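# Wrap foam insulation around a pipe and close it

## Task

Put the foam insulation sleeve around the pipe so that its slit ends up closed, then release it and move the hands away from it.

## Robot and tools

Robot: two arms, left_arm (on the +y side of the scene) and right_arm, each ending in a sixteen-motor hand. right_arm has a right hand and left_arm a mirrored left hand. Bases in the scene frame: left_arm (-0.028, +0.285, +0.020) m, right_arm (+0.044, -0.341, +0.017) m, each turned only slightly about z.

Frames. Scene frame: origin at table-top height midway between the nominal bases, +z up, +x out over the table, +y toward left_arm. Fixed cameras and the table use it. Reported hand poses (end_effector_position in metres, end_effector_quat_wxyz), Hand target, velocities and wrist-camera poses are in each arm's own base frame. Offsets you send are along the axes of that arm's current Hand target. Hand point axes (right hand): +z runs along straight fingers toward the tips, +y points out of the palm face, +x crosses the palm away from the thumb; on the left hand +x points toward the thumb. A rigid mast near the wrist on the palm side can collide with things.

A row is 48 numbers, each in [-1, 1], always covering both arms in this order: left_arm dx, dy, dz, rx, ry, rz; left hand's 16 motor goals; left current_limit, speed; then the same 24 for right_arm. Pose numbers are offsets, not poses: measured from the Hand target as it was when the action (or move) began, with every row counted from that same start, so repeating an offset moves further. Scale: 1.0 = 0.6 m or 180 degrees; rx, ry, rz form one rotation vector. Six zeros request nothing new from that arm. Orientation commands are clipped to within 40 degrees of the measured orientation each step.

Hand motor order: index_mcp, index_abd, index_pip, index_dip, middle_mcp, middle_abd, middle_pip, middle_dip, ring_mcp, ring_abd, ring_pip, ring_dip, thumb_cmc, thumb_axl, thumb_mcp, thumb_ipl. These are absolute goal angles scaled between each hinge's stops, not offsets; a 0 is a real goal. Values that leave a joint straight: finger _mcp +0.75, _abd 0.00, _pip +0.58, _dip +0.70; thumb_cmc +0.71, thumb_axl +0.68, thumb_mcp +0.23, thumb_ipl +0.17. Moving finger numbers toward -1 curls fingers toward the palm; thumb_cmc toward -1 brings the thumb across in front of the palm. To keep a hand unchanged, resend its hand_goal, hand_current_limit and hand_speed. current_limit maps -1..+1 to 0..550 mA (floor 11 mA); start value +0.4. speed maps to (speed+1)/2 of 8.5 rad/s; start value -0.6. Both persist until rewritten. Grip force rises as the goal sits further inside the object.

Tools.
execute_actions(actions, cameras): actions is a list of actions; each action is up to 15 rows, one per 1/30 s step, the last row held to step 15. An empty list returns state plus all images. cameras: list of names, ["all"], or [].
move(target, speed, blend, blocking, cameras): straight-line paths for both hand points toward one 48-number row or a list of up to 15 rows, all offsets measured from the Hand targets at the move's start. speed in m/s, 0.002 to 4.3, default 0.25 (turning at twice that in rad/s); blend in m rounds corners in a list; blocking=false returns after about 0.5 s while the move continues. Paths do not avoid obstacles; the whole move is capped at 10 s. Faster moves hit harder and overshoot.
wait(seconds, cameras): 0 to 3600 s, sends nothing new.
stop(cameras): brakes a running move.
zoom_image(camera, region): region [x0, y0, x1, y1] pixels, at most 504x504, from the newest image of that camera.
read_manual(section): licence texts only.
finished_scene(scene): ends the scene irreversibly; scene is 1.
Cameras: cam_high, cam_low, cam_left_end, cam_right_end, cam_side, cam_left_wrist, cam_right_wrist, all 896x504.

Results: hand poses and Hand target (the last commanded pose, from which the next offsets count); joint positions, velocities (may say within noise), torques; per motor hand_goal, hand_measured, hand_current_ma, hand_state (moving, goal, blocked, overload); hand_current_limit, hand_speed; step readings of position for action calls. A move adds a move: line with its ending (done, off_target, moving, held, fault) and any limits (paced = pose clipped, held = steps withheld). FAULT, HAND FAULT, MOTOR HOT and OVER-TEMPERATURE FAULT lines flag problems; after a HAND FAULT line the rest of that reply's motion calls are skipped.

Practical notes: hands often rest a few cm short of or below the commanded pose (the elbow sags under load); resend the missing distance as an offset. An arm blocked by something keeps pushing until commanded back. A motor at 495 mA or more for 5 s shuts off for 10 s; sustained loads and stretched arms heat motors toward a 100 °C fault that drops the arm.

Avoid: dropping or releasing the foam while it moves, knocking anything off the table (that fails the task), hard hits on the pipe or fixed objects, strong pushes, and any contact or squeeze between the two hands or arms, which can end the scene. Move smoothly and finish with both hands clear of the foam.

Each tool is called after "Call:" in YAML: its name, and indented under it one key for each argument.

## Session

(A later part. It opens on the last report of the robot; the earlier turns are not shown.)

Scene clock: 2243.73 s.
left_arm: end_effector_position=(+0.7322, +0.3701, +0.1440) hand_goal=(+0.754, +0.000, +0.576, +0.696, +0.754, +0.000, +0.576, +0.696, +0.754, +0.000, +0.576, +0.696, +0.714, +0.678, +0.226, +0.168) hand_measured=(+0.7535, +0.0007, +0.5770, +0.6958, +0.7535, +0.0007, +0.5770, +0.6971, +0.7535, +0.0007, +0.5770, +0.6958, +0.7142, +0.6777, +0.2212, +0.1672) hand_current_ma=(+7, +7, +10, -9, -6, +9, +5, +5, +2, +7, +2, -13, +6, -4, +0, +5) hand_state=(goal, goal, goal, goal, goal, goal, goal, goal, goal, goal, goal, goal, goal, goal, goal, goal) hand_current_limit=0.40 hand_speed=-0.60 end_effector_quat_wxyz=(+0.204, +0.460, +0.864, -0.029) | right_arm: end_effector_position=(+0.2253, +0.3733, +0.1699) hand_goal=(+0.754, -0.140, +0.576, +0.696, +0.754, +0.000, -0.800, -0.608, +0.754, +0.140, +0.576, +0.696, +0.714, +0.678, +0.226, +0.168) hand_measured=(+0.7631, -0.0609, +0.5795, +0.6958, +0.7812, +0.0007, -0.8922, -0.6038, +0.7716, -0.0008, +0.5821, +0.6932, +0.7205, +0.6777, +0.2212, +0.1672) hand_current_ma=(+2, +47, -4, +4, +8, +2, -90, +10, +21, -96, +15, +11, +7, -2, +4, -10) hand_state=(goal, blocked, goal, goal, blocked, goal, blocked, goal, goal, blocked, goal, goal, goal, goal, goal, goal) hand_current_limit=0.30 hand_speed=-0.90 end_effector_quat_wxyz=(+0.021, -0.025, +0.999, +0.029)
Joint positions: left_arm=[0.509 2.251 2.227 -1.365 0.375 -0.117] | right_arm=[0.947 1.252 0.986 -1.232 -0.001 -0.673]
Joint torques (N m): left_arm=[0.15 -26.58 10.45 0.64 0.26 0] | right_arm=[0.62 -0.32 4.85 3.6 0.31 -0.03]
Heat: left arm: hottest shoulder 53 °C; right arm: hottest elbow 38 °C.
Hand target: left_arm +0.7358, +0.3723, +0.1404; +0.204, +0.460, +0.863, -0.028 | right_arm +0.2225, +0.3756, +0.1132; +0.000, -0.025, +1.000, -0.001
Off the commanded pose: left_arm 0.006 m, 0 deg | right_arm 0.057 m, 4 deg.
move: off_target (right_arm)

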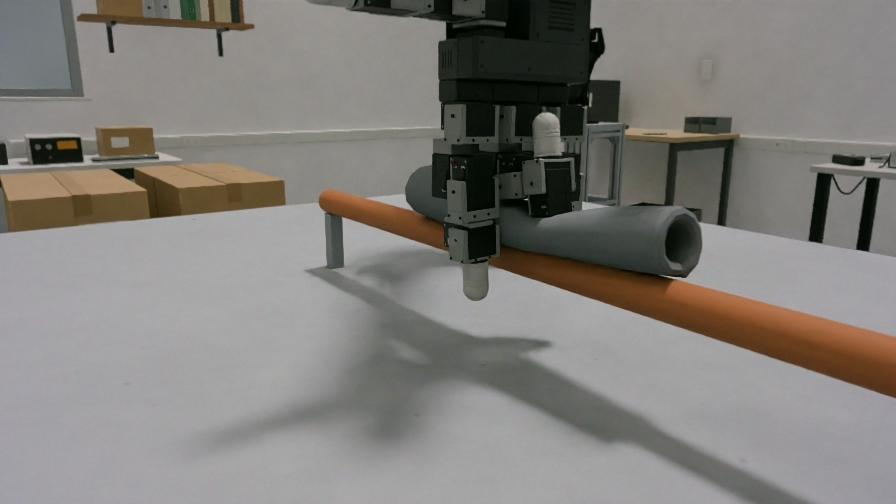

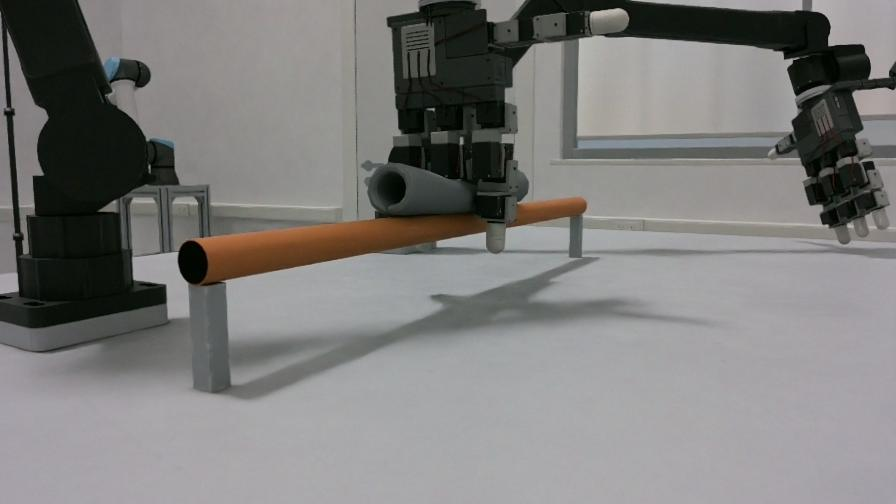

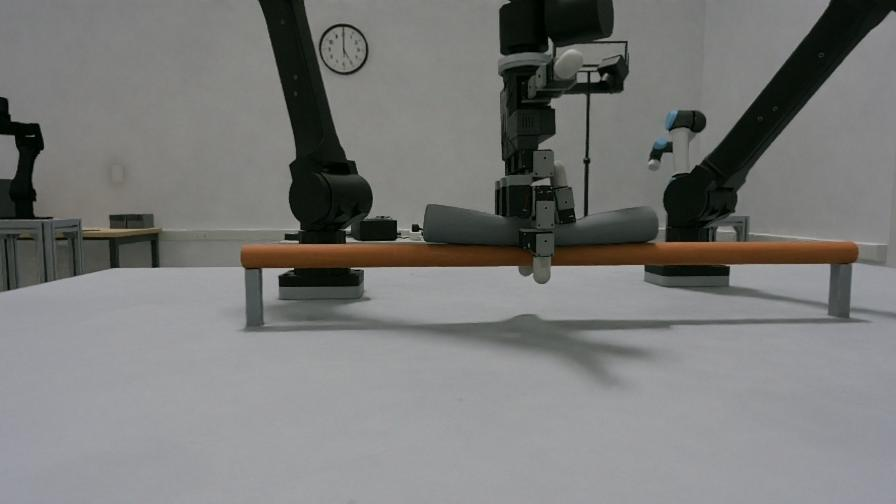

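Call:
move:
  target: [0,0,0,0,0,0,0.754,0,0.576,0.696,0.754,0,0.576,0.696,0.754,0,0.576,0.696,0.714,0.678,0.226,0.168,0.4,-0.6,0,0,0.035,0,0,0,0.754,-0.10,0.576,0.696,0.80,0,-0.74,-0.609,0.754,0.10,0.576,0.696,0.714,0.678,0.226,0.168,0.4,-0.9]
  speed: 0.03
  cameras: ["cam_left_end","cam_right_end","cam_side"]

Call:
zoom_image:
  camera: "cam_left_end"
  region: [400, 140, 730, 300]

Call:
zoom_image:
  camera: "cam_right_end"
  region: [345, 130, 565, 250]

Scene clock: 2254.07 s.
left_arm: end_effector_position=(+0.7322, +0.3701, +0.1440) hand_goal=(+0.754, +0.000, +0.576, +0.696, +0.754, +0.000, +0.576, +0.696, +0.754, +0.000, +0.576, +0.696, +0.714, +0.678, +0.226, +0.168) hand_measured=(+0.7535, +0.0007, +0.5770, +0.6958, +0.7535, -0.0008, +0.5770, +0.6958, +0.7535, +0.0007, +0.5770, +0.6958, +0.7142, +0.6767, +0.2212, +0.1672) hand_current_ma=(+7, +3, +11, -7, -7, +6, +7, +7, -2, +12, +3, -7, +9, +0, +4, +7) hand_state=(goal, goal, goal, goal, goal, goal, goal, goal, goal, goal, goal, goal, goal, goal, goal, goal) hand_current_limit=0.40 hand_speed=-0.60 end_effector_quat_wxyz=(+0.204, +0.460, +0.864, -0.029) | right_arm: end_effector_position=(+0.2259, +0.3743, +0.1677) hand_goal=(+0.754, -0.100, +0.576, +0.696, +0.800, +0.000, -0.740, -0.608, +0.754, +0.100, +0.576, +0.696, +0.714, +0.678, +0.226, +0.168) hand_measured=(+0.7703, -0.0506, +0.5808, +0.6958, +0.8101, -0.0037, -0.8935, -0.6038, +0.7836, -0.0316, +0.5847, +0.6920, +0.7205, +0.6777, +0.2222, +0.1681) hand_current_ma=(+8, +25, -6, +7, -6, +1, -198, +8, +27, -83, +10, +11, +6, -3, +1, -6) hand_state=(goal, blocked, goal, goal, goal, goal, blocked, goal, blocked, blocked, goal, goal, goal, goal, goal, goal) hand_current_limit=0.40 hand_speed=-0.90 end_effector_quat_wxyz=(+0.030, -0.025, +0.998, +0.041)
Joint positions: left_arm=[0.509 2.251 2.227 -1.365 0.375 -0.117] | right_arm=[0.947 1.241 0.962 -1.191 -0.002 -0.673]
Joint torques (N m): left_arm=[-0.26 -26.58 10.54 0.66 0.28 -0.01] | right_arm=[0.62 1.55 3.52 4.18 0.34 -0.04]
Motor temperatures (°C): left_arm=[25 53 42 23 23 22] | right_arm=[23 29 37 25 23 22]
Heat: left arm: hottest shoulder 53 °C; right arm: hottest elbow 37 °C.
Hand target: left_arm +0.7358, +0.3723, +0.1404; +0.204, +0.460, +0.863, -0.028 | right_arm +0.2226, +0.3756, +0.0921; +0.000, -0.025, +1.000, -0.001
Off the commanded pose: left_arm 0.006 m, 0 deg | right_arm 0.076 m, 6 deg.
move: off_target (right_arm)

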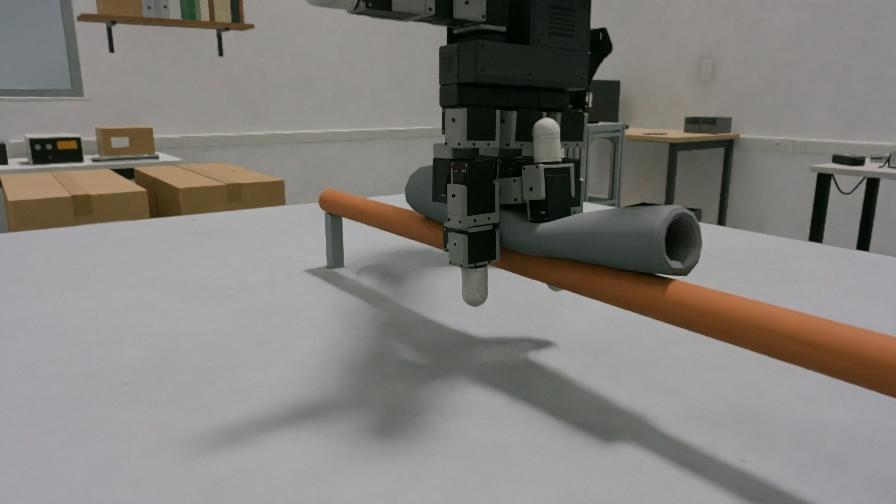

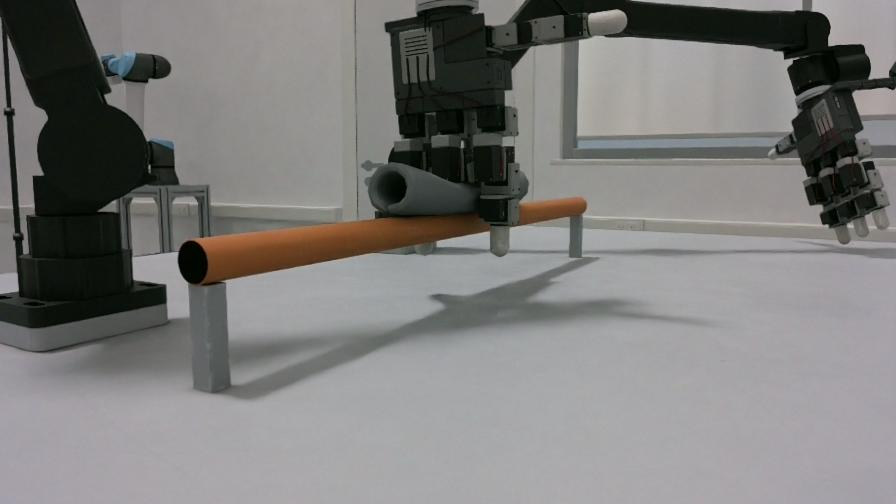

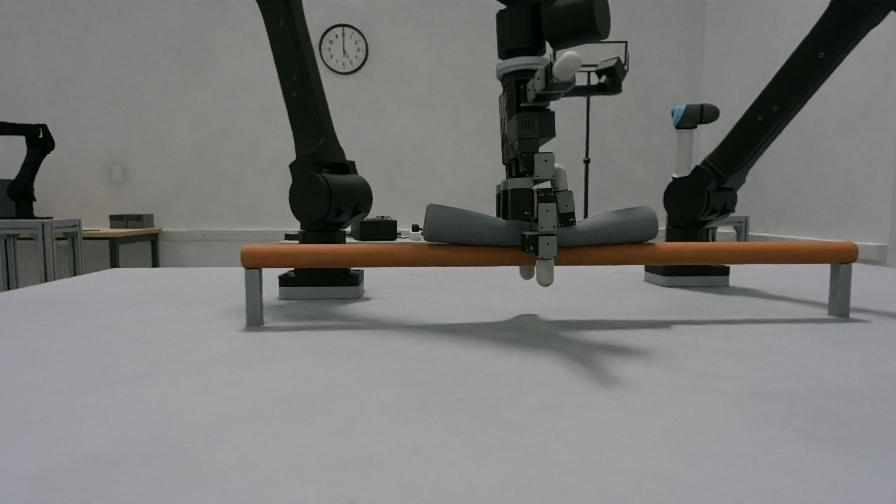

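Scaled by 1.527 from the camera's image (finer frame: 1280x720).

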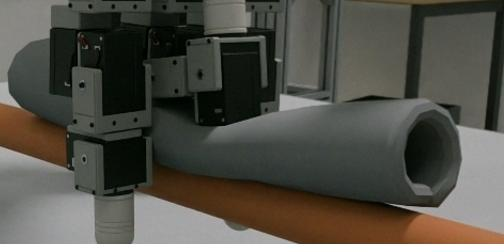

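Scaled by 2.291 from the camera's image (finer frame: 1280x720).

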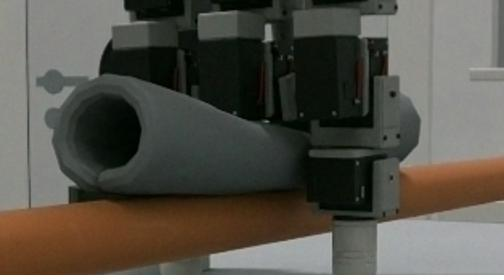

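Call:
move:
  target:
    - [0,0,0,0,0,0,0.754,0,0.576,0.696,0.754,0,0.576,0.696,0.754,0,0.576,0.696,0.714,0.678,0.226,0.168,0.4,-0.6,0,0,-0.17,0,0,0,0.754,-0.10,0.576,0.696,0.80,0,-0.74,-0.609,0.754,0.10,0.576,0.696,0.714,0.678,0.226,0.168,0.4,-0.9]
  speed: 0.03
  cameras: ["cam_left_end","cam_right_end","cam_side"]

Call:
zoom_image:
  camera: "cam_left_end"
  region: [400, 140, 730, 300]

Call:
zoom_image:
  camera: "cam_right_end"
  region: [345, 130, 565, 250]

Scene clock: 2418.13 s.
left_arm: end_effector_position=(+0.7322, +0.3701, +0.1440) hand_goal=(+0.754, +0.000, +0.576, +0.696, +0.754, +0.000, +0.576, +0.696, +0.754, +0.000, +0.576, +0.696, +0.714, +0.678, +0.226, +0.168) hand_measured=(+0.7535, -0.0008, +0.5770, +0.6971, +0.7535, +0.0007, +0.5770, +0.6958, +0.7535, -0.0008, +0.5770, +0.6958, +0.7142, +0.6767, +0.2212, +0.1672) hand_current_ma=(+4, +6, +4, -14, -4, +1, +6, +2, +3, +6, +0, -7, +4, -2, +6, +7) hand_state=(goal, goal, goal, goal, goal, goal, goal, goal, goal, goal, goal, goal, goal, goal, goal, goal) hand_current_limit=0.40 hand_speed=-0.60 end_effector_quat_wxyz=(+0.204, +0.460, +0.864, -0.029) | right_arm: end_effector_position=(+0.2204, +0.3664, +0.1886) hand_goal=(+0.754, -0.100, +0.576, +0.696, +0.800, +0.000, -0.740, -0.608, +0.754, +0.100, +0.576, +0.696, +0.714, +0.678, +0.226, +0.168) hand_measured=(+0.7498, -0.0682, +0.5744, +0.6958, +0.7462, -0.0008, -0.7896, -0.6038, +0.7547, +0.0666, +0.5821, +0.7022, +0.7205, +0.6767, +0.2222, +0.1681) hand_current_ma=(+3, +16, -4, +9, -56, +1, -38, +13, +10, -7, +13, +12, +2, -4, +6, -9) hand_state=(goal, blocked, goal, goal, blocked, goal, blocked, goal, goal, blocked, goal, goal, goal, goal, goal, goal) hand_current_limit=0.40 hand_speed=-0.90 end_effector_quat_wxyz=(+0.000, -0.024, +1.000, +0.001)
Joint positions: left_arm=[0.509 2.251 2.227 -1.365 0.375 -0.117] | right_arm=[0.948 1.261 1.061 -1.37 0 -0.672]
Joint torques (N m): left_arm=[0.09 -26.7 10.45 0.58 0.26 0.02] | right_arm=[0.79 -4.54 11.99 0.16 0.25 -0.03]
Heat: left arm: hottest shoulder 54 °C; right arm: hottest elbow 33 °C.
Hand target: left_arm +0.7358, +0.3723, +0.1404; +0.204, +0.460, +0.863, -0.028 | right_arm +0.2225, +0.3757, +0.1942; +0.000, -0.025, +1.000, -0.001
Off the commanded pose: left_arm 0.006 m, 0 deg | right_arm 0.011 m, 0 deg.
move: off_target (right_arm)

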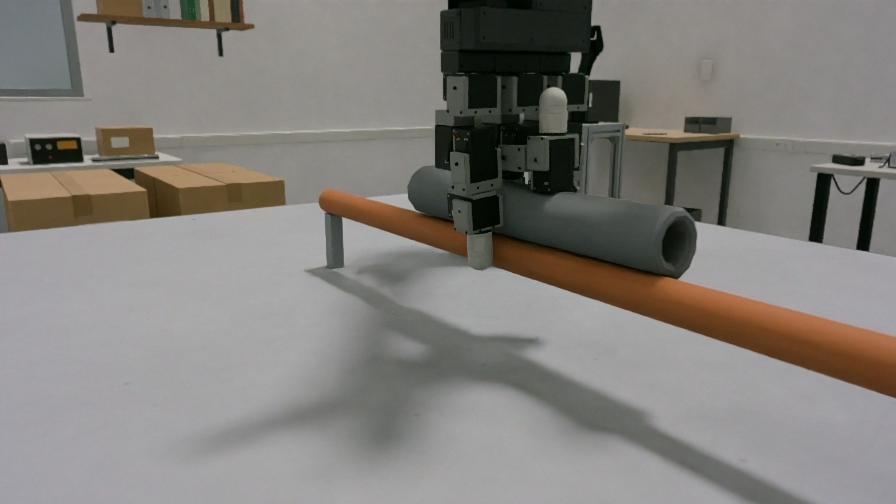

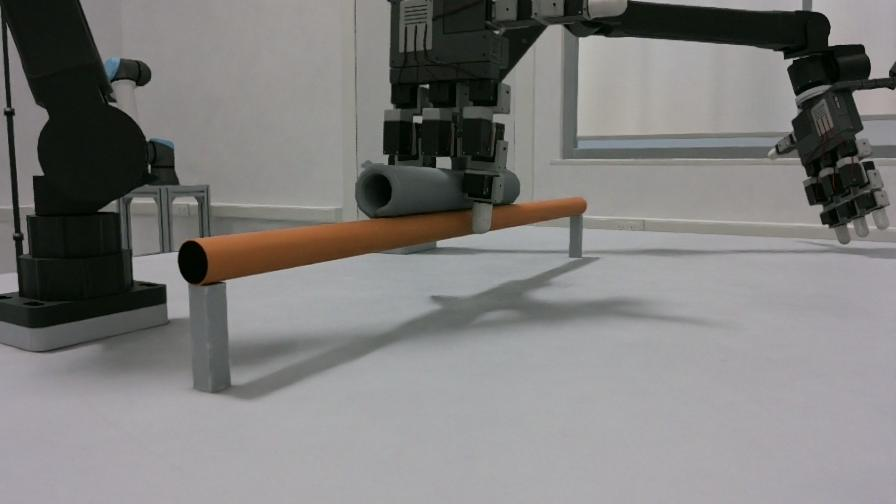

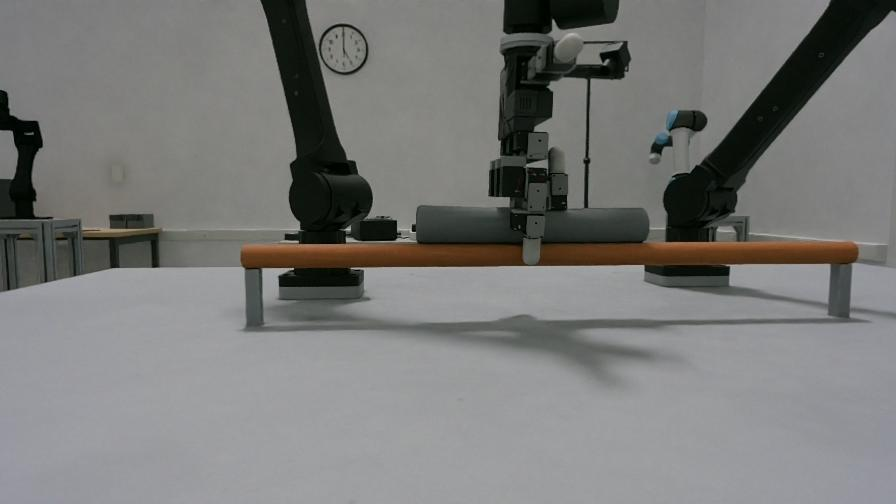

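Scaled by 1.527 from the camera's image (finer frame: 1280x720).

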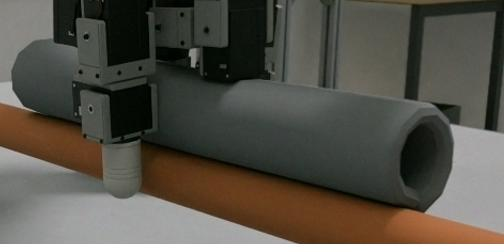

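Scaled by 2.291 from the camera's image (finer frame: 1280x720).

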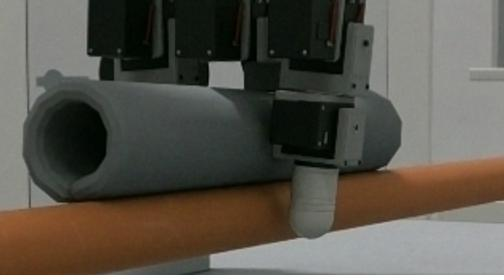

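Call:
move:
  target:
    - [0,0,0,0,0,0,0.754,0,0.576,0.696,0.754,0,0.576,0.696,0.754,0,0.576,0.696,0.714,0.678,0.226,0.168,0.4,-0.6,0,0,-0.005,0,0,0,0.754,-0.01,0.576,0.696,0.754,0,-0.74,-0.609,0.754,0.01,0.576,0.696,0.714,0.678,0.226,0.168,0.2,-0.9]
    - [0,0,0,0,0,0,0.754,0,0.576,0.696,0.754,0,0.576,0.696,0.754,0,0.576,0.696,0.714,0.678,0.226,0.168,0.4,-0.6,0,0,-0.045,0,0,0,0.754,-0.01,0.576,0.696,0.754,0,-0.74,-0.609,0.754,0.01,0.576,0.696,0.714,0.678,0.226,0.168,0.2,-0.9]
  speed: 0.03
  cameras: ["cam_left_end","cam_right_end","cam_side"]

Call:
zoom_image:
  camera: "cam_left_end"
  region: [630, 190, 730, 290]

Call:
zoom_image:
  camera: "cam_right_end"
  region: [335, 145, 415, 235]

Scene clock: 2439.17 s.
left_arm: end_effector_position=(+0.7322, +0.3701, +0.1440) hand_goal=(+0.754, +0.000, +0.576, +0.696, +0.754, +0.000, +0.576, +0.696, +0.754, +0.000, +0.576, +0.696, +0.714, +0.678, +0.226, +0.168) hand_measured=(+0.7535, +0.0007, +0.5770, +0.6958, +0.7535, -0.0008, +0.5770, +0.6958, +0.7535, -0.0008, +0.5770, +0.6958, +0.7142, +0.6777, +0.2212, +0.1672) hand_current_ma=(+9, +4, +12, -8, -6, +12, +7, +8, -3, +3, -1, -5, +6, -3, +8, +6) hand_state=(goal, goal, goal, goal, goal, goal, goal, goal, goal, goal, goal, goal, goal, goal, goal, goal) hand_current_limit=0.40 hand_speed=-0.60 end_effector_quat_wxyz=(+0.204, +0.460, +0.864, -0.029) | right_arm: end_effector_position=(+0.2183, +0.3633, +0.2045) hand_goal=(+0.754, -0.010, +0.576, +0.696, +0.754, +0.000, -0.740, -0.608, +0.754, +0.010, +0.576, +0.696, +0.714, +0.678, +0.226, +0.168) hand_measured=(+0.7498, -0.0140, +0.5757, +0.6945, +0.7559, -0.0037, -0.7357, -0.6025, +0.7535, +0.0080, +0.5757, +0.7009, +0.7142, +0.6777, +0.2212, +0.1681) hand_current_ma=(-2, +3, -7, +8, -6, +5, +3, +7, +11, +5, +9, +13, +2, +0, +5, -2) hand_state=(goal, goal, goal, goal, goal, goal, goal, goal, goal, goal, goal, goal, goal, goal, goal, goal) hand_current_limit=0.20 hand_speed=-0.90 end_effector_quat_wxyz=(-0.008, -0.024, +1.000, -0.011)
Joint positions: left_arm=[0.509 2.251 2.227 -1.365 0.375 -0.117] | right_arm=[0.948 1.261 1.109 -1.447 0 -0.672]
Joint torques (N m): left_arm=[0.03 -26.58 10.48 0.59 0.25 0] | right_arm=[0.73 -5.48 12.94 0.2 0.24 -0.03]
Heat: left arm: hottest shoulder 54 °C; right arm: hottest elbow 36 °C.
Hand target: left_arm +0.7358, +0.3723, +0.1404; +0.204, +0.460, +0.863, -0.028 | right_arm +0.2225, +0.3758, +0.2210; +0.000, -0.025, +1.000, -0.001
Off the commanded pose: left_arm 0.006 m, 0 deg | right_arm 0.021 m, 2 deg.
move: off_target (right_arm)

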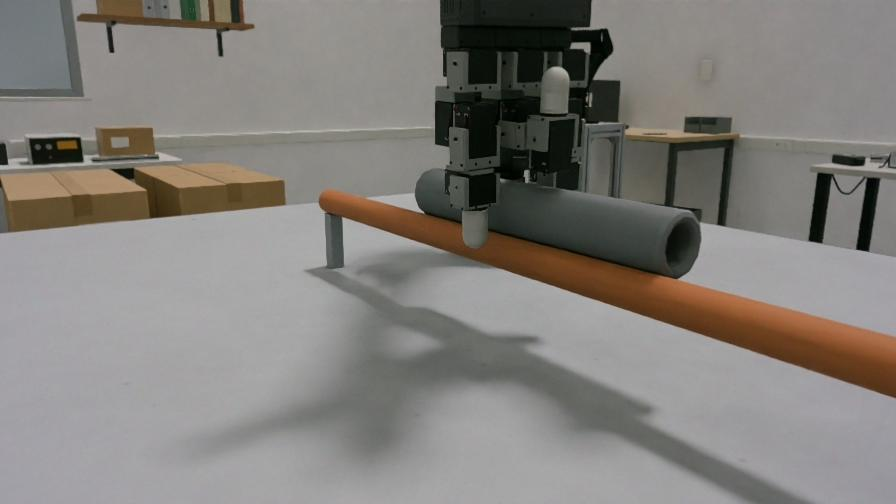

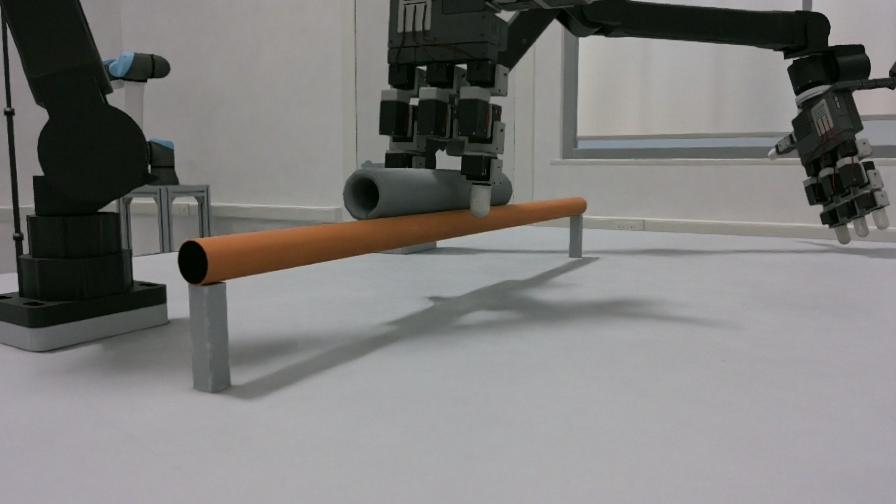

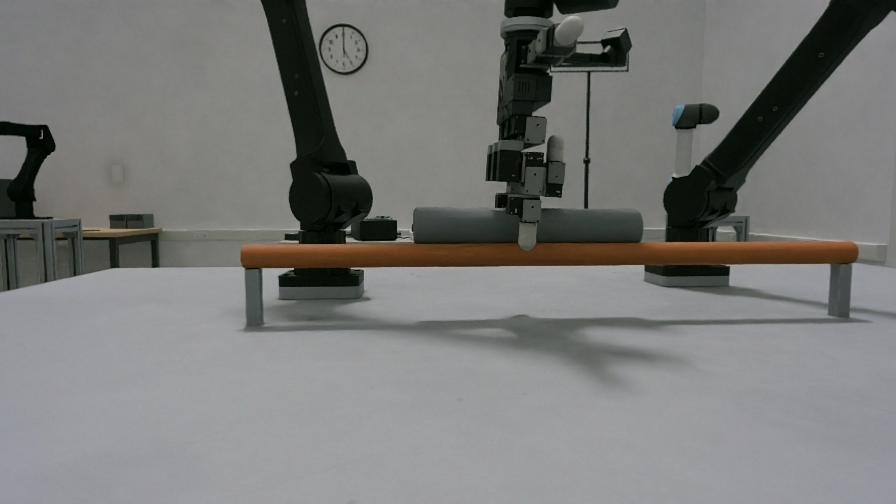

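Scaled by 5.040 from the camera's image (finer frame: 1280x720).

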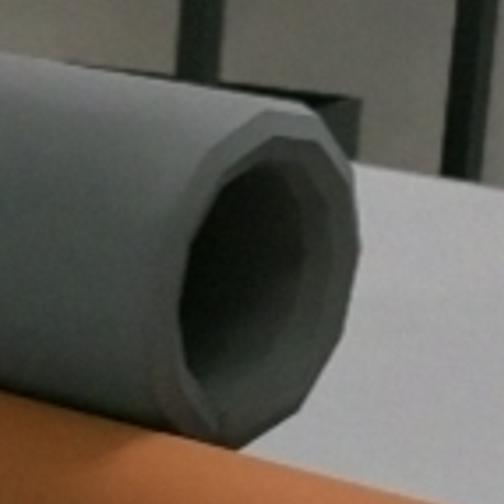

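Scaled by 5.600 from the camera's image (finer frame: 1280x720).

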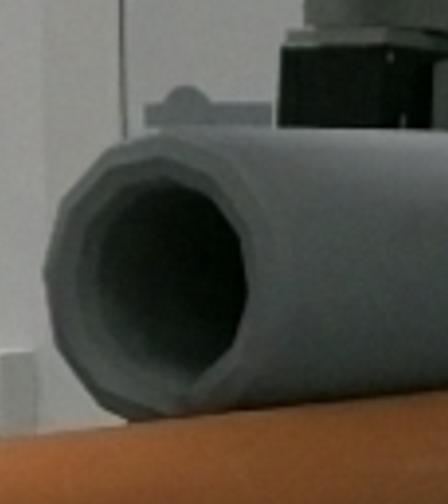

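Call:
move:
  target:
    - [0,0,0,0,0,0,0.754,0,0.576,0.696,0.754,0,0.576,0.696,0.754,0,0.576,0.696,0.714,0.678,0.226,0.168,0.4,-0.6,0.0149,-0.0140,0.0408,0,0,0,0.754,-0.25,0.576,0.696,0.754,0,-0.74,-0.609,0.754,0.25,0.576,0.696,0.714,0.678,0.226,0.168,0.2,-0.95]
  speed: 0.04
  cameras: ["cam_left_end","cam_right_end","cam_side"]

Call:
zoom_image:
  camera: "cam_left_end"
  region: [630, 190, 730, 290]

Call:
zoom_image:
  camera: "cam_right_end"
  region: [335, 145, 415, 235]

Scene clock: 2462.20 s.
left_arm: end_effector_position=(+0.7322, +0.3701, +0.1440) hand_goal=(+0.754, +0.000, +0.576, +0.696, +0.754, +0.000, +0.576, +0.696, +0.754, +0.000, +0.576, +0.696, +0.714, +0.678, +0.226, +0.168) hand_measured=(+0.7535, +0.0007, +0.5770, +0.6958, +0.7535, +0.0007, +0.5770, +0.6958, +0.7535, +0.0007, +0.5770, +0.6958, +0.7142, +0.6777, +0.2212, +0.1681) hand_current_ma=(+10, +7, +10, -7, -7, +7, +13, +6, -6, +9, +1, -8, +2, -4, +4, +11) hand_state=(goal, goal, goal, goal, goal, goal, goal, goal, goal, goal, goal, goal, goal, goal, goal, goal) hand_current_limit=0.40 hand_speed=-0.60 end_effector_quat_wxyz=(+0.204, +0.460, +0.864, -0.029) | right_arm: end_effector_position=(+0.2175, +0.3641, +0.1996) hand_goal=(+0.754, -0.250, +0.576, +0.696, +0.754, +0.000, -0.740, -0.608, +0.754, +0.250, +0.576, +0.696, +0.714, +0.678, +0.226, +0.168) hand_measured=(+0.7486, -0.1239, +0.5795, +0.7034, +0.7559, -0.0052, -0.7370, -0.6038, +0.7559, +0.1032, +0.5821, +0.6932, +0.7142, +0.6777, +0.2222, +0.1681) hand_current_ma=(-2, +91, -4, +11, -7, +4, +2, +8, +9, -99, +10, +9, +4, -2, +3, -8) hand_state=(goal, blocked, goal, goal, goal, goal, goal, goal, goal, blocked, goal, goal, goal, goal, goal, goal) hand_current_limit=0.20 hand_speed=-0.95 end_effector_quat_wxyz=(-0.002, -0.025, +1.000, -0.003)
Joint positions: left_arm=[0.509 2.251 2.227 -1.365 0.375 -0.117] | right_arm=[0.951 1.251 1.084 -1.411 0 -0.67]
Joint torques (N m): left_arm=[-0.21 -26.64 10.47 0.66 0.27 0.01] | right_arm=[0.97 -6.12 8.64 1.33 0.26 0]
Heat: left arm: hottest shoulder 54 °C; right arm: hottest elbow 39 °C.
Hand target: left_arm +0.7358, +0.3723, +0.1404; +0.204, +0.460, +0.863, -0.028 | right_arm +0.2141, +0.3669, +0.1966; +0.000, -0.025, +1.000, -0.001
Off the commanded pose: left_arm 0.006 m, 0 deg | right_arm 0.005 m, 0 deg.
move: done

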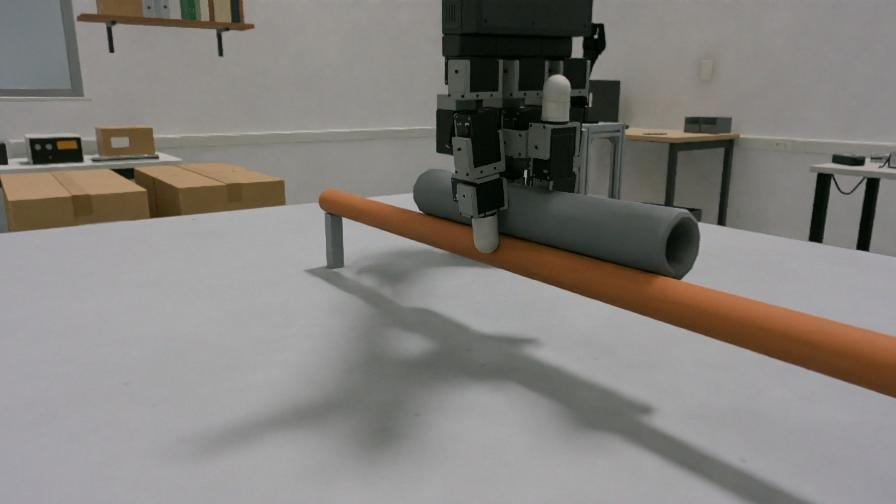

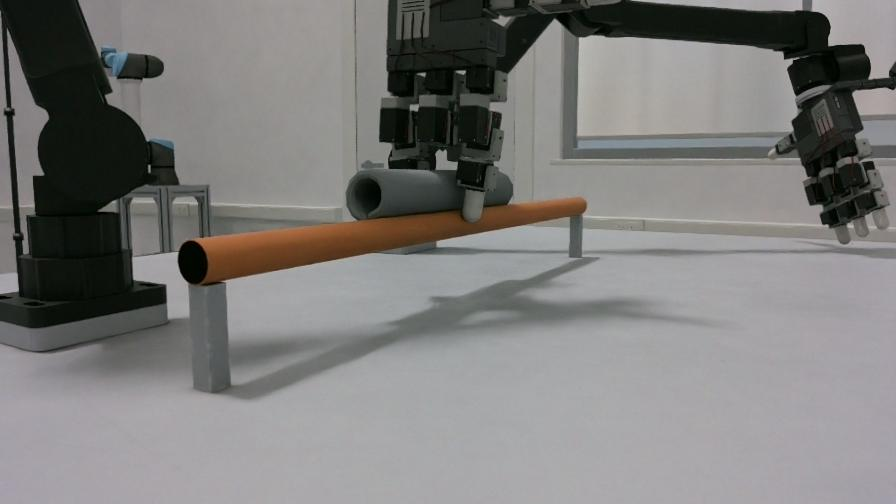

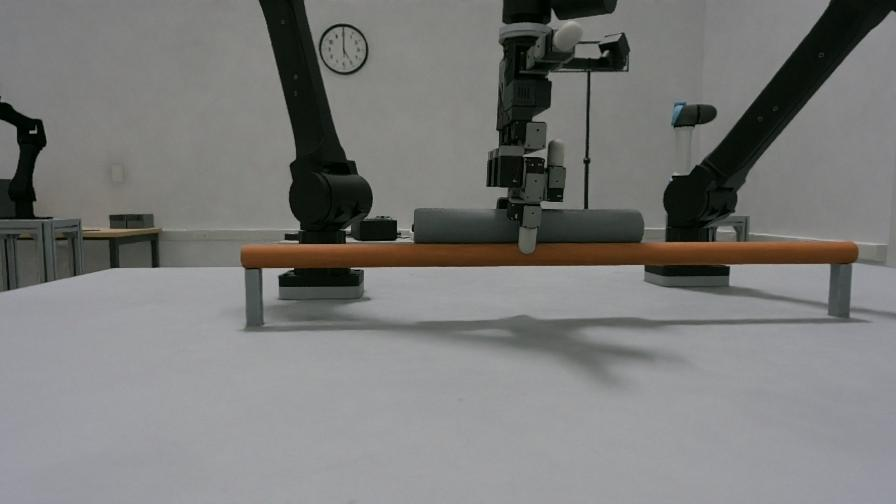

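Scaled by 5.040 from the camera's image (finer frame: 1280x720).

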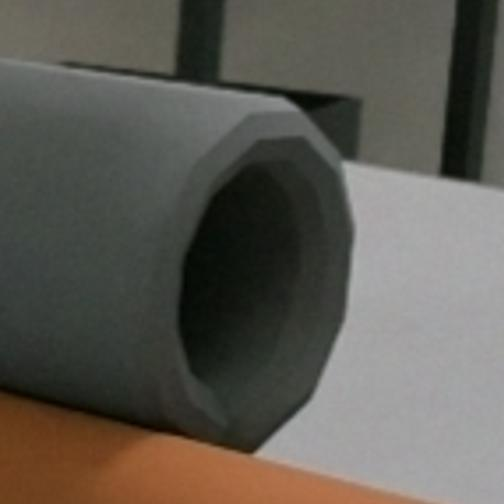

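Scaled by 5.600 from the camera's image (finer frame: 1280x720).

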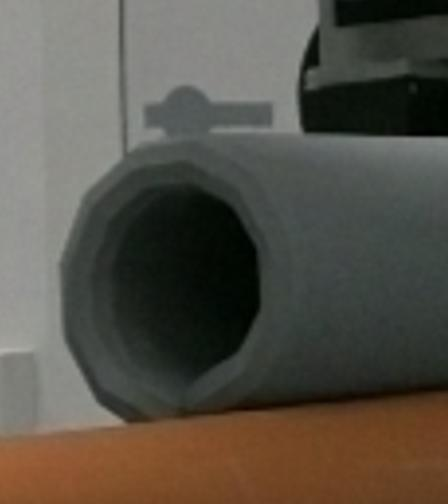

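Call:
move:
  target:
    - [0,0,0,0,0,0,0.754,0,0.576,0.696,0.754,0,0.576,0.696,0.754,0,0.576,0.696,0.714,0.678,0.226,0.168,0.4,-0.6,0,0,0,0,0,0,0.754,-0.05,0.576,0.696,0.754,0,-0.74,-0.609,0.754,0.05,0.576,0.696,0.714,0.678,0.226,0.168,0.2,-0.95]
    - [0,0,0,0,0,0,0.754,0,0.576,0.696,0.754,0,0.576,0.696,0.754,0,0.576,0.696,0.714,0.678,0.226,0.168,0.4,-0.6,0,0,-0.03,0,0,0,0.754,-0.05,0.576,0.696,0.754,0,-0.74,-0.609,0.754,0.05,0.576,0.696,0.714,0.678,0.226,0.168,0.2,-0.95]
  speed: 0.04
  cameras: ["cam_left_end","cam_right_end"]

Call:
zoom_image:
  camera: "cam_left_end"
  region: [630, 190, 730, 290]

Call:
zoom_image:
  camera: "cam_right_end"
  region: [335, 145, 415, 235]

Scene clock: 2536.80 s.
left_arm: end_effector_position=(+0.7322, +0.3701, +0.1440) hand_goal=(+0.754, +0.000, +0.576, +0.696, +0.754, +0.000, +0.576, +0.696, +0.754, +0.000, +0.576, +0.696, +0.714, +0.678, +0.226, +0.168) hand_measured=(+0.7535, +0.0007, +0.5770, +0.6958, +0.7523, -0.0008, +0.5770, +0.6958, +0.7535, -0.0008, +0.5770, +0.6958, +0.7142, +0.6777, +0.2212, +0.1672) hand_current_ma=(+6, +5, +11, -13, -8, +11, +9, +5, +3, +10, +5, -8, +8, -5, -1, +1) hand_state=(goal, goal, goal, goal, goal, goal, goal, goal, goal, goal, goal, goal, goal, goal, goal, goal) hand_current_limit=0.40 hand_speed=-0.60 end_effector_quat_wxyz=(+0.204, +0.460, +0.864, -0.029) | right_arm: end_effector_position=(+0.2139, +0.3597, +0.1980) hand_goal=(+0.754, -0.050, +0.576, +0.696, +0.754, +0.000, -0.740, -0.608, +0.754, +0.050, +0.576, +0.696, +0.714, +0.678, +0.226, +0.168) hand_measured=(+0.7498, -0.0579, +0.5744, +0.7022, +0.7559, -0.0052, -0.7357, -0.6038, +0.7511, +0.0520, +0.5757, +0.6932, +0.7154, +0.6767, +0.2222, +0.1672) hand_current_ma=(-1, +9, -5, +3, -11, +4, -2, +7, +9, +3, +4, +9, +4, -1, -1, -4) hand_state=(goal, goal, goal, goal, goal, goal, goal, goal, goal, goal, goal, goal, goal, goal, goal, goal) hand_current_limit=0.20 hand_speed=-0.95 end_effector_quat_wxyz=(-0.009, -0.025, +1.000, -0.012)
Joint positions: left_arm=[0.509 2.251 2.227 -1.365 0.375 -0.117] | right_arm=[0.952 1.251 1.084 -1.434 0 -0.668]
Joint torques (N m): left_arm=[0.15 -26.75 10.48 0.62 0.27 0.03] | right_arm=[0.97 -6.83 11.67 0.21 0.24 0]
Heat: left arm: hottest shoulder 54 °C; right arm: hottest elbow 39 °C.
Hand target: left_arm +0.7358, +0.3723, +0.1404; +0.204, +0.460, +0.863, -0.028 | right_arm +0.2140, +0.3669, +0.2148; +0.000, -0.025, +1.000, +0.000
Off the commanded pose: left_arm 0.006 m, 0 deg | right_arm 0.018 m, 2 deg.
move: off_target (right_arm)

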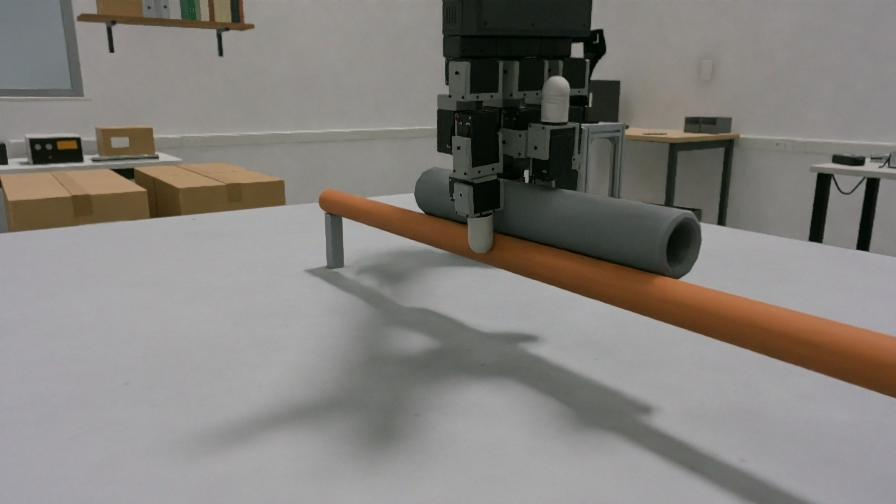

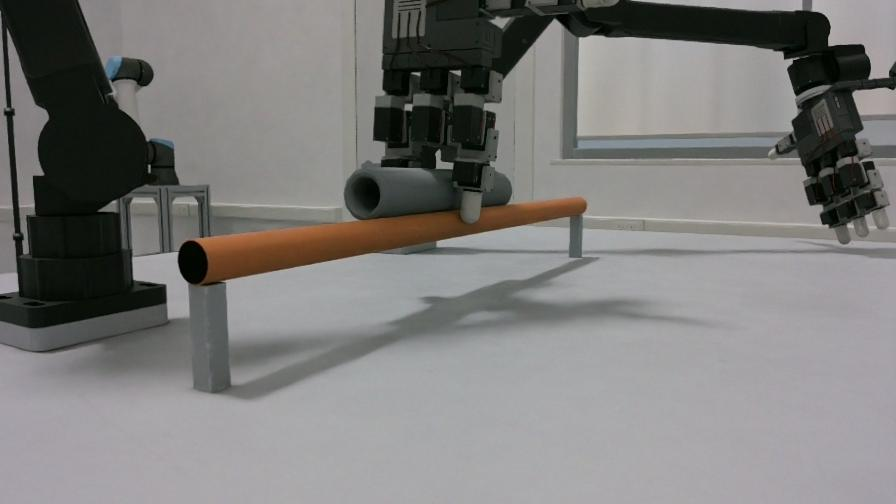

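Scaled by 5.040 from the camera's image (finer frame: 1280x720).

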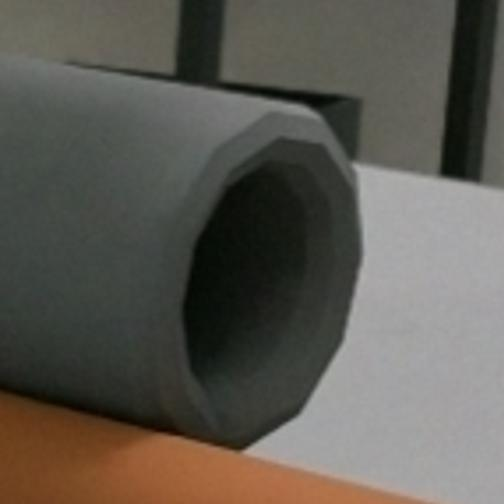

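Scaled by 5.600 from the camera's image (finer frame: 1280x720).

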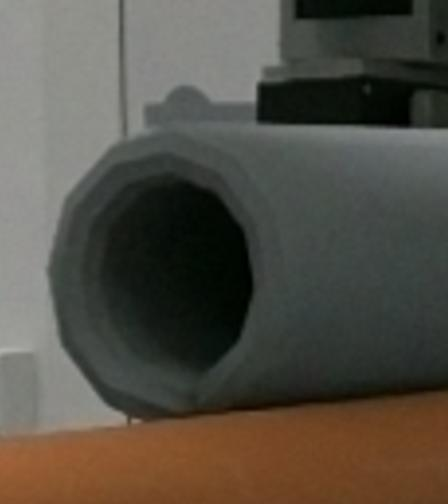

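Call:
move:
  target: [0,0,0,0,0,0,0.754,0,0.576,0.696,0.754,0,0.576,0.696,0.754,0,0.576,0.696,0.714,0.678,0.226,0.168,0.4,-0.6,-0.0333,-0.0017,0,0,0,0,0.754,-0.05,0.576,0.696,0.754,0,-0.74,-0.609,0.754,0.05,0.576,0.696,0.714,0.678,0.226,0.168,0.2,-0.95]
  speed: 0.03
  cameras: ["cam_left_end","cam_right_end"]

Call:
zoom_image:
  camera: "cam_left_end"
  region: [630, 190, 730, 290]

Call:
zoom_image:
  camera: "cam_right_end"
  region: [335, 145, 415, 235]

Scene clock: 2544.27 s.
left_arm: end_effector_position=(+0.7322, +0.3701, +0.1440) hand_goal=(+0.754, +0.000, +0.576, +0.696, +0.754, +0.000, +0.576, +0.696, +0.754, +0.000, +0.576, +0.696, +0.714, +0.678, +0.226, +0.168) hand_measured=(+0.7535, +0.0007, +0.5770, +0.6958, +0.7535, -0.0008, +0.5770, +0.6958, +0.7535, +0.0007, +0.5770, +0.6958, +0.7142, +0.6777, +0.2212, +0.1681) hand_current_ma=(+6, +5, +7, -7, -2, +2, +2, +5, -3, +5, -3, -3, +8, -3, +3, +6) hand_state=(goal, goal, goal, goal, goal, goal, goal, goal, goal, goal, goal, goal, goal, goal, goal, goal) hand_current_limit=0.40 hand_speed=-0.60 end_effector_quat_wxyz=(+0.204, +0.460, +0.864, -0.029) | right_arm: end_effector_position=(+0.2203, +0.3587, +0.2007) hand_goal=(+0.754, -0.050, +0.576, +0.696, +0.754, +0.000, -0.740, -0.608, +0.754, +0.050, +0.576, +0.696, +0.714, +0.678, +0.226, +0.168) hand_measured=(+0.7498, -0.0579, +0.5757, +0.7022, +0.7559, -0.0037, -0.7370, -0.6012, +0.7523, +0.0402, +0.5744, +0.6920, +0.7142, +0.6777, +0.2212, +0.1672) hand_current_ma=(-3, +6, -10, +8, -9, +6, -3, +9, +8, +3, +11, +10, +2, -1, +4, -3) hand_state=(goal, goal, goal, goal, goal, goal, goal, goal, goal, goal, goal, goal, goal, goal, goal, goal) hand_current_limit=0.20 hand_speed=-0.95 end_effector_quat_wxyz=(-0.008, -0.028, +1.000, -0.010)
Joint positions: left_arm=[0.509 2.251 2.227 -1.365 0.375 -0.117] | right_arm=[0.933 1.255 1.094 -1.434 0 -0.694]
Joint torques (N m): left_arm=[-0.09 -26.75 10.41 0.64 0.24 0] | right_arm=[-1.49 -4.89 12.97 0.39 0.27 -0.19]
Heat: left arm: hottest shoulder 54 °C; right arm: hottest elbow 40 °C.
Hand target: left_arm +0.7358, +0.3723, +0.1404; +0.204, +0.460, +0.863, -0.028 | right_arm +0.2341, +0.3668, +0.2146; +0.000, -0.025, +1.000, -0.001
Off the commanded pose: left_arm 0.006 m, 0 deg | right_arm 0.021 m, 1 deg.
move: off_target (right_arm)

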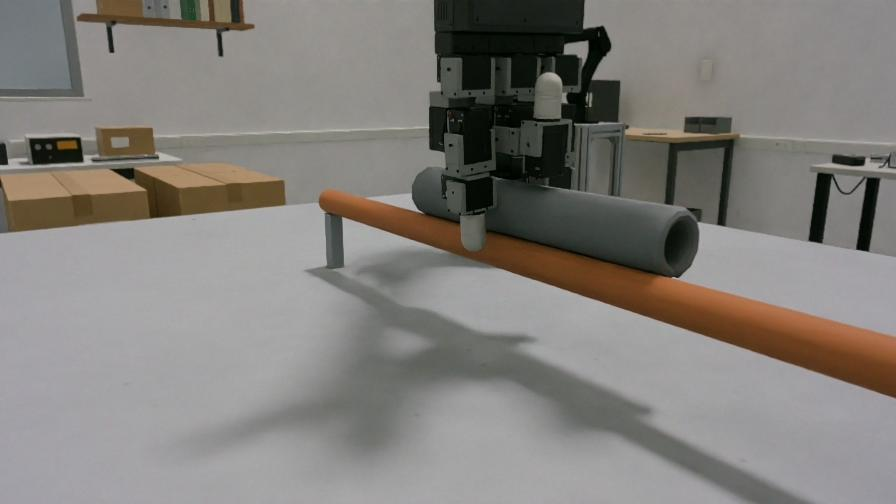

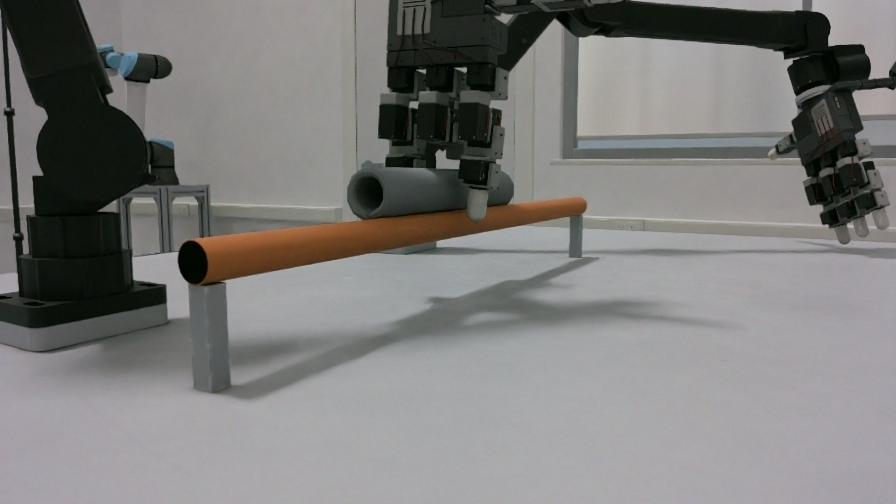

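Scaled by 5.040 from the camera's image (finer frame: 1280x720).

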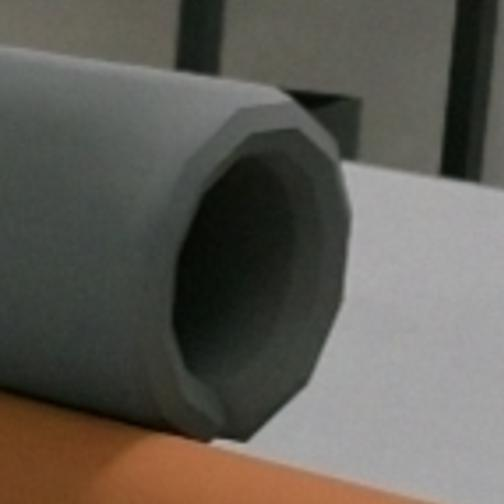

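Scaled by 5.600 from the camera's image (finer frame: 1280x720).

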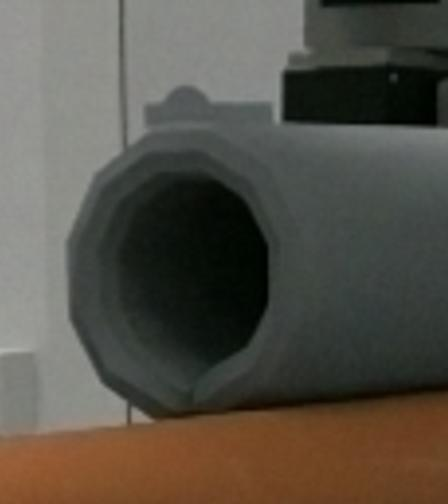

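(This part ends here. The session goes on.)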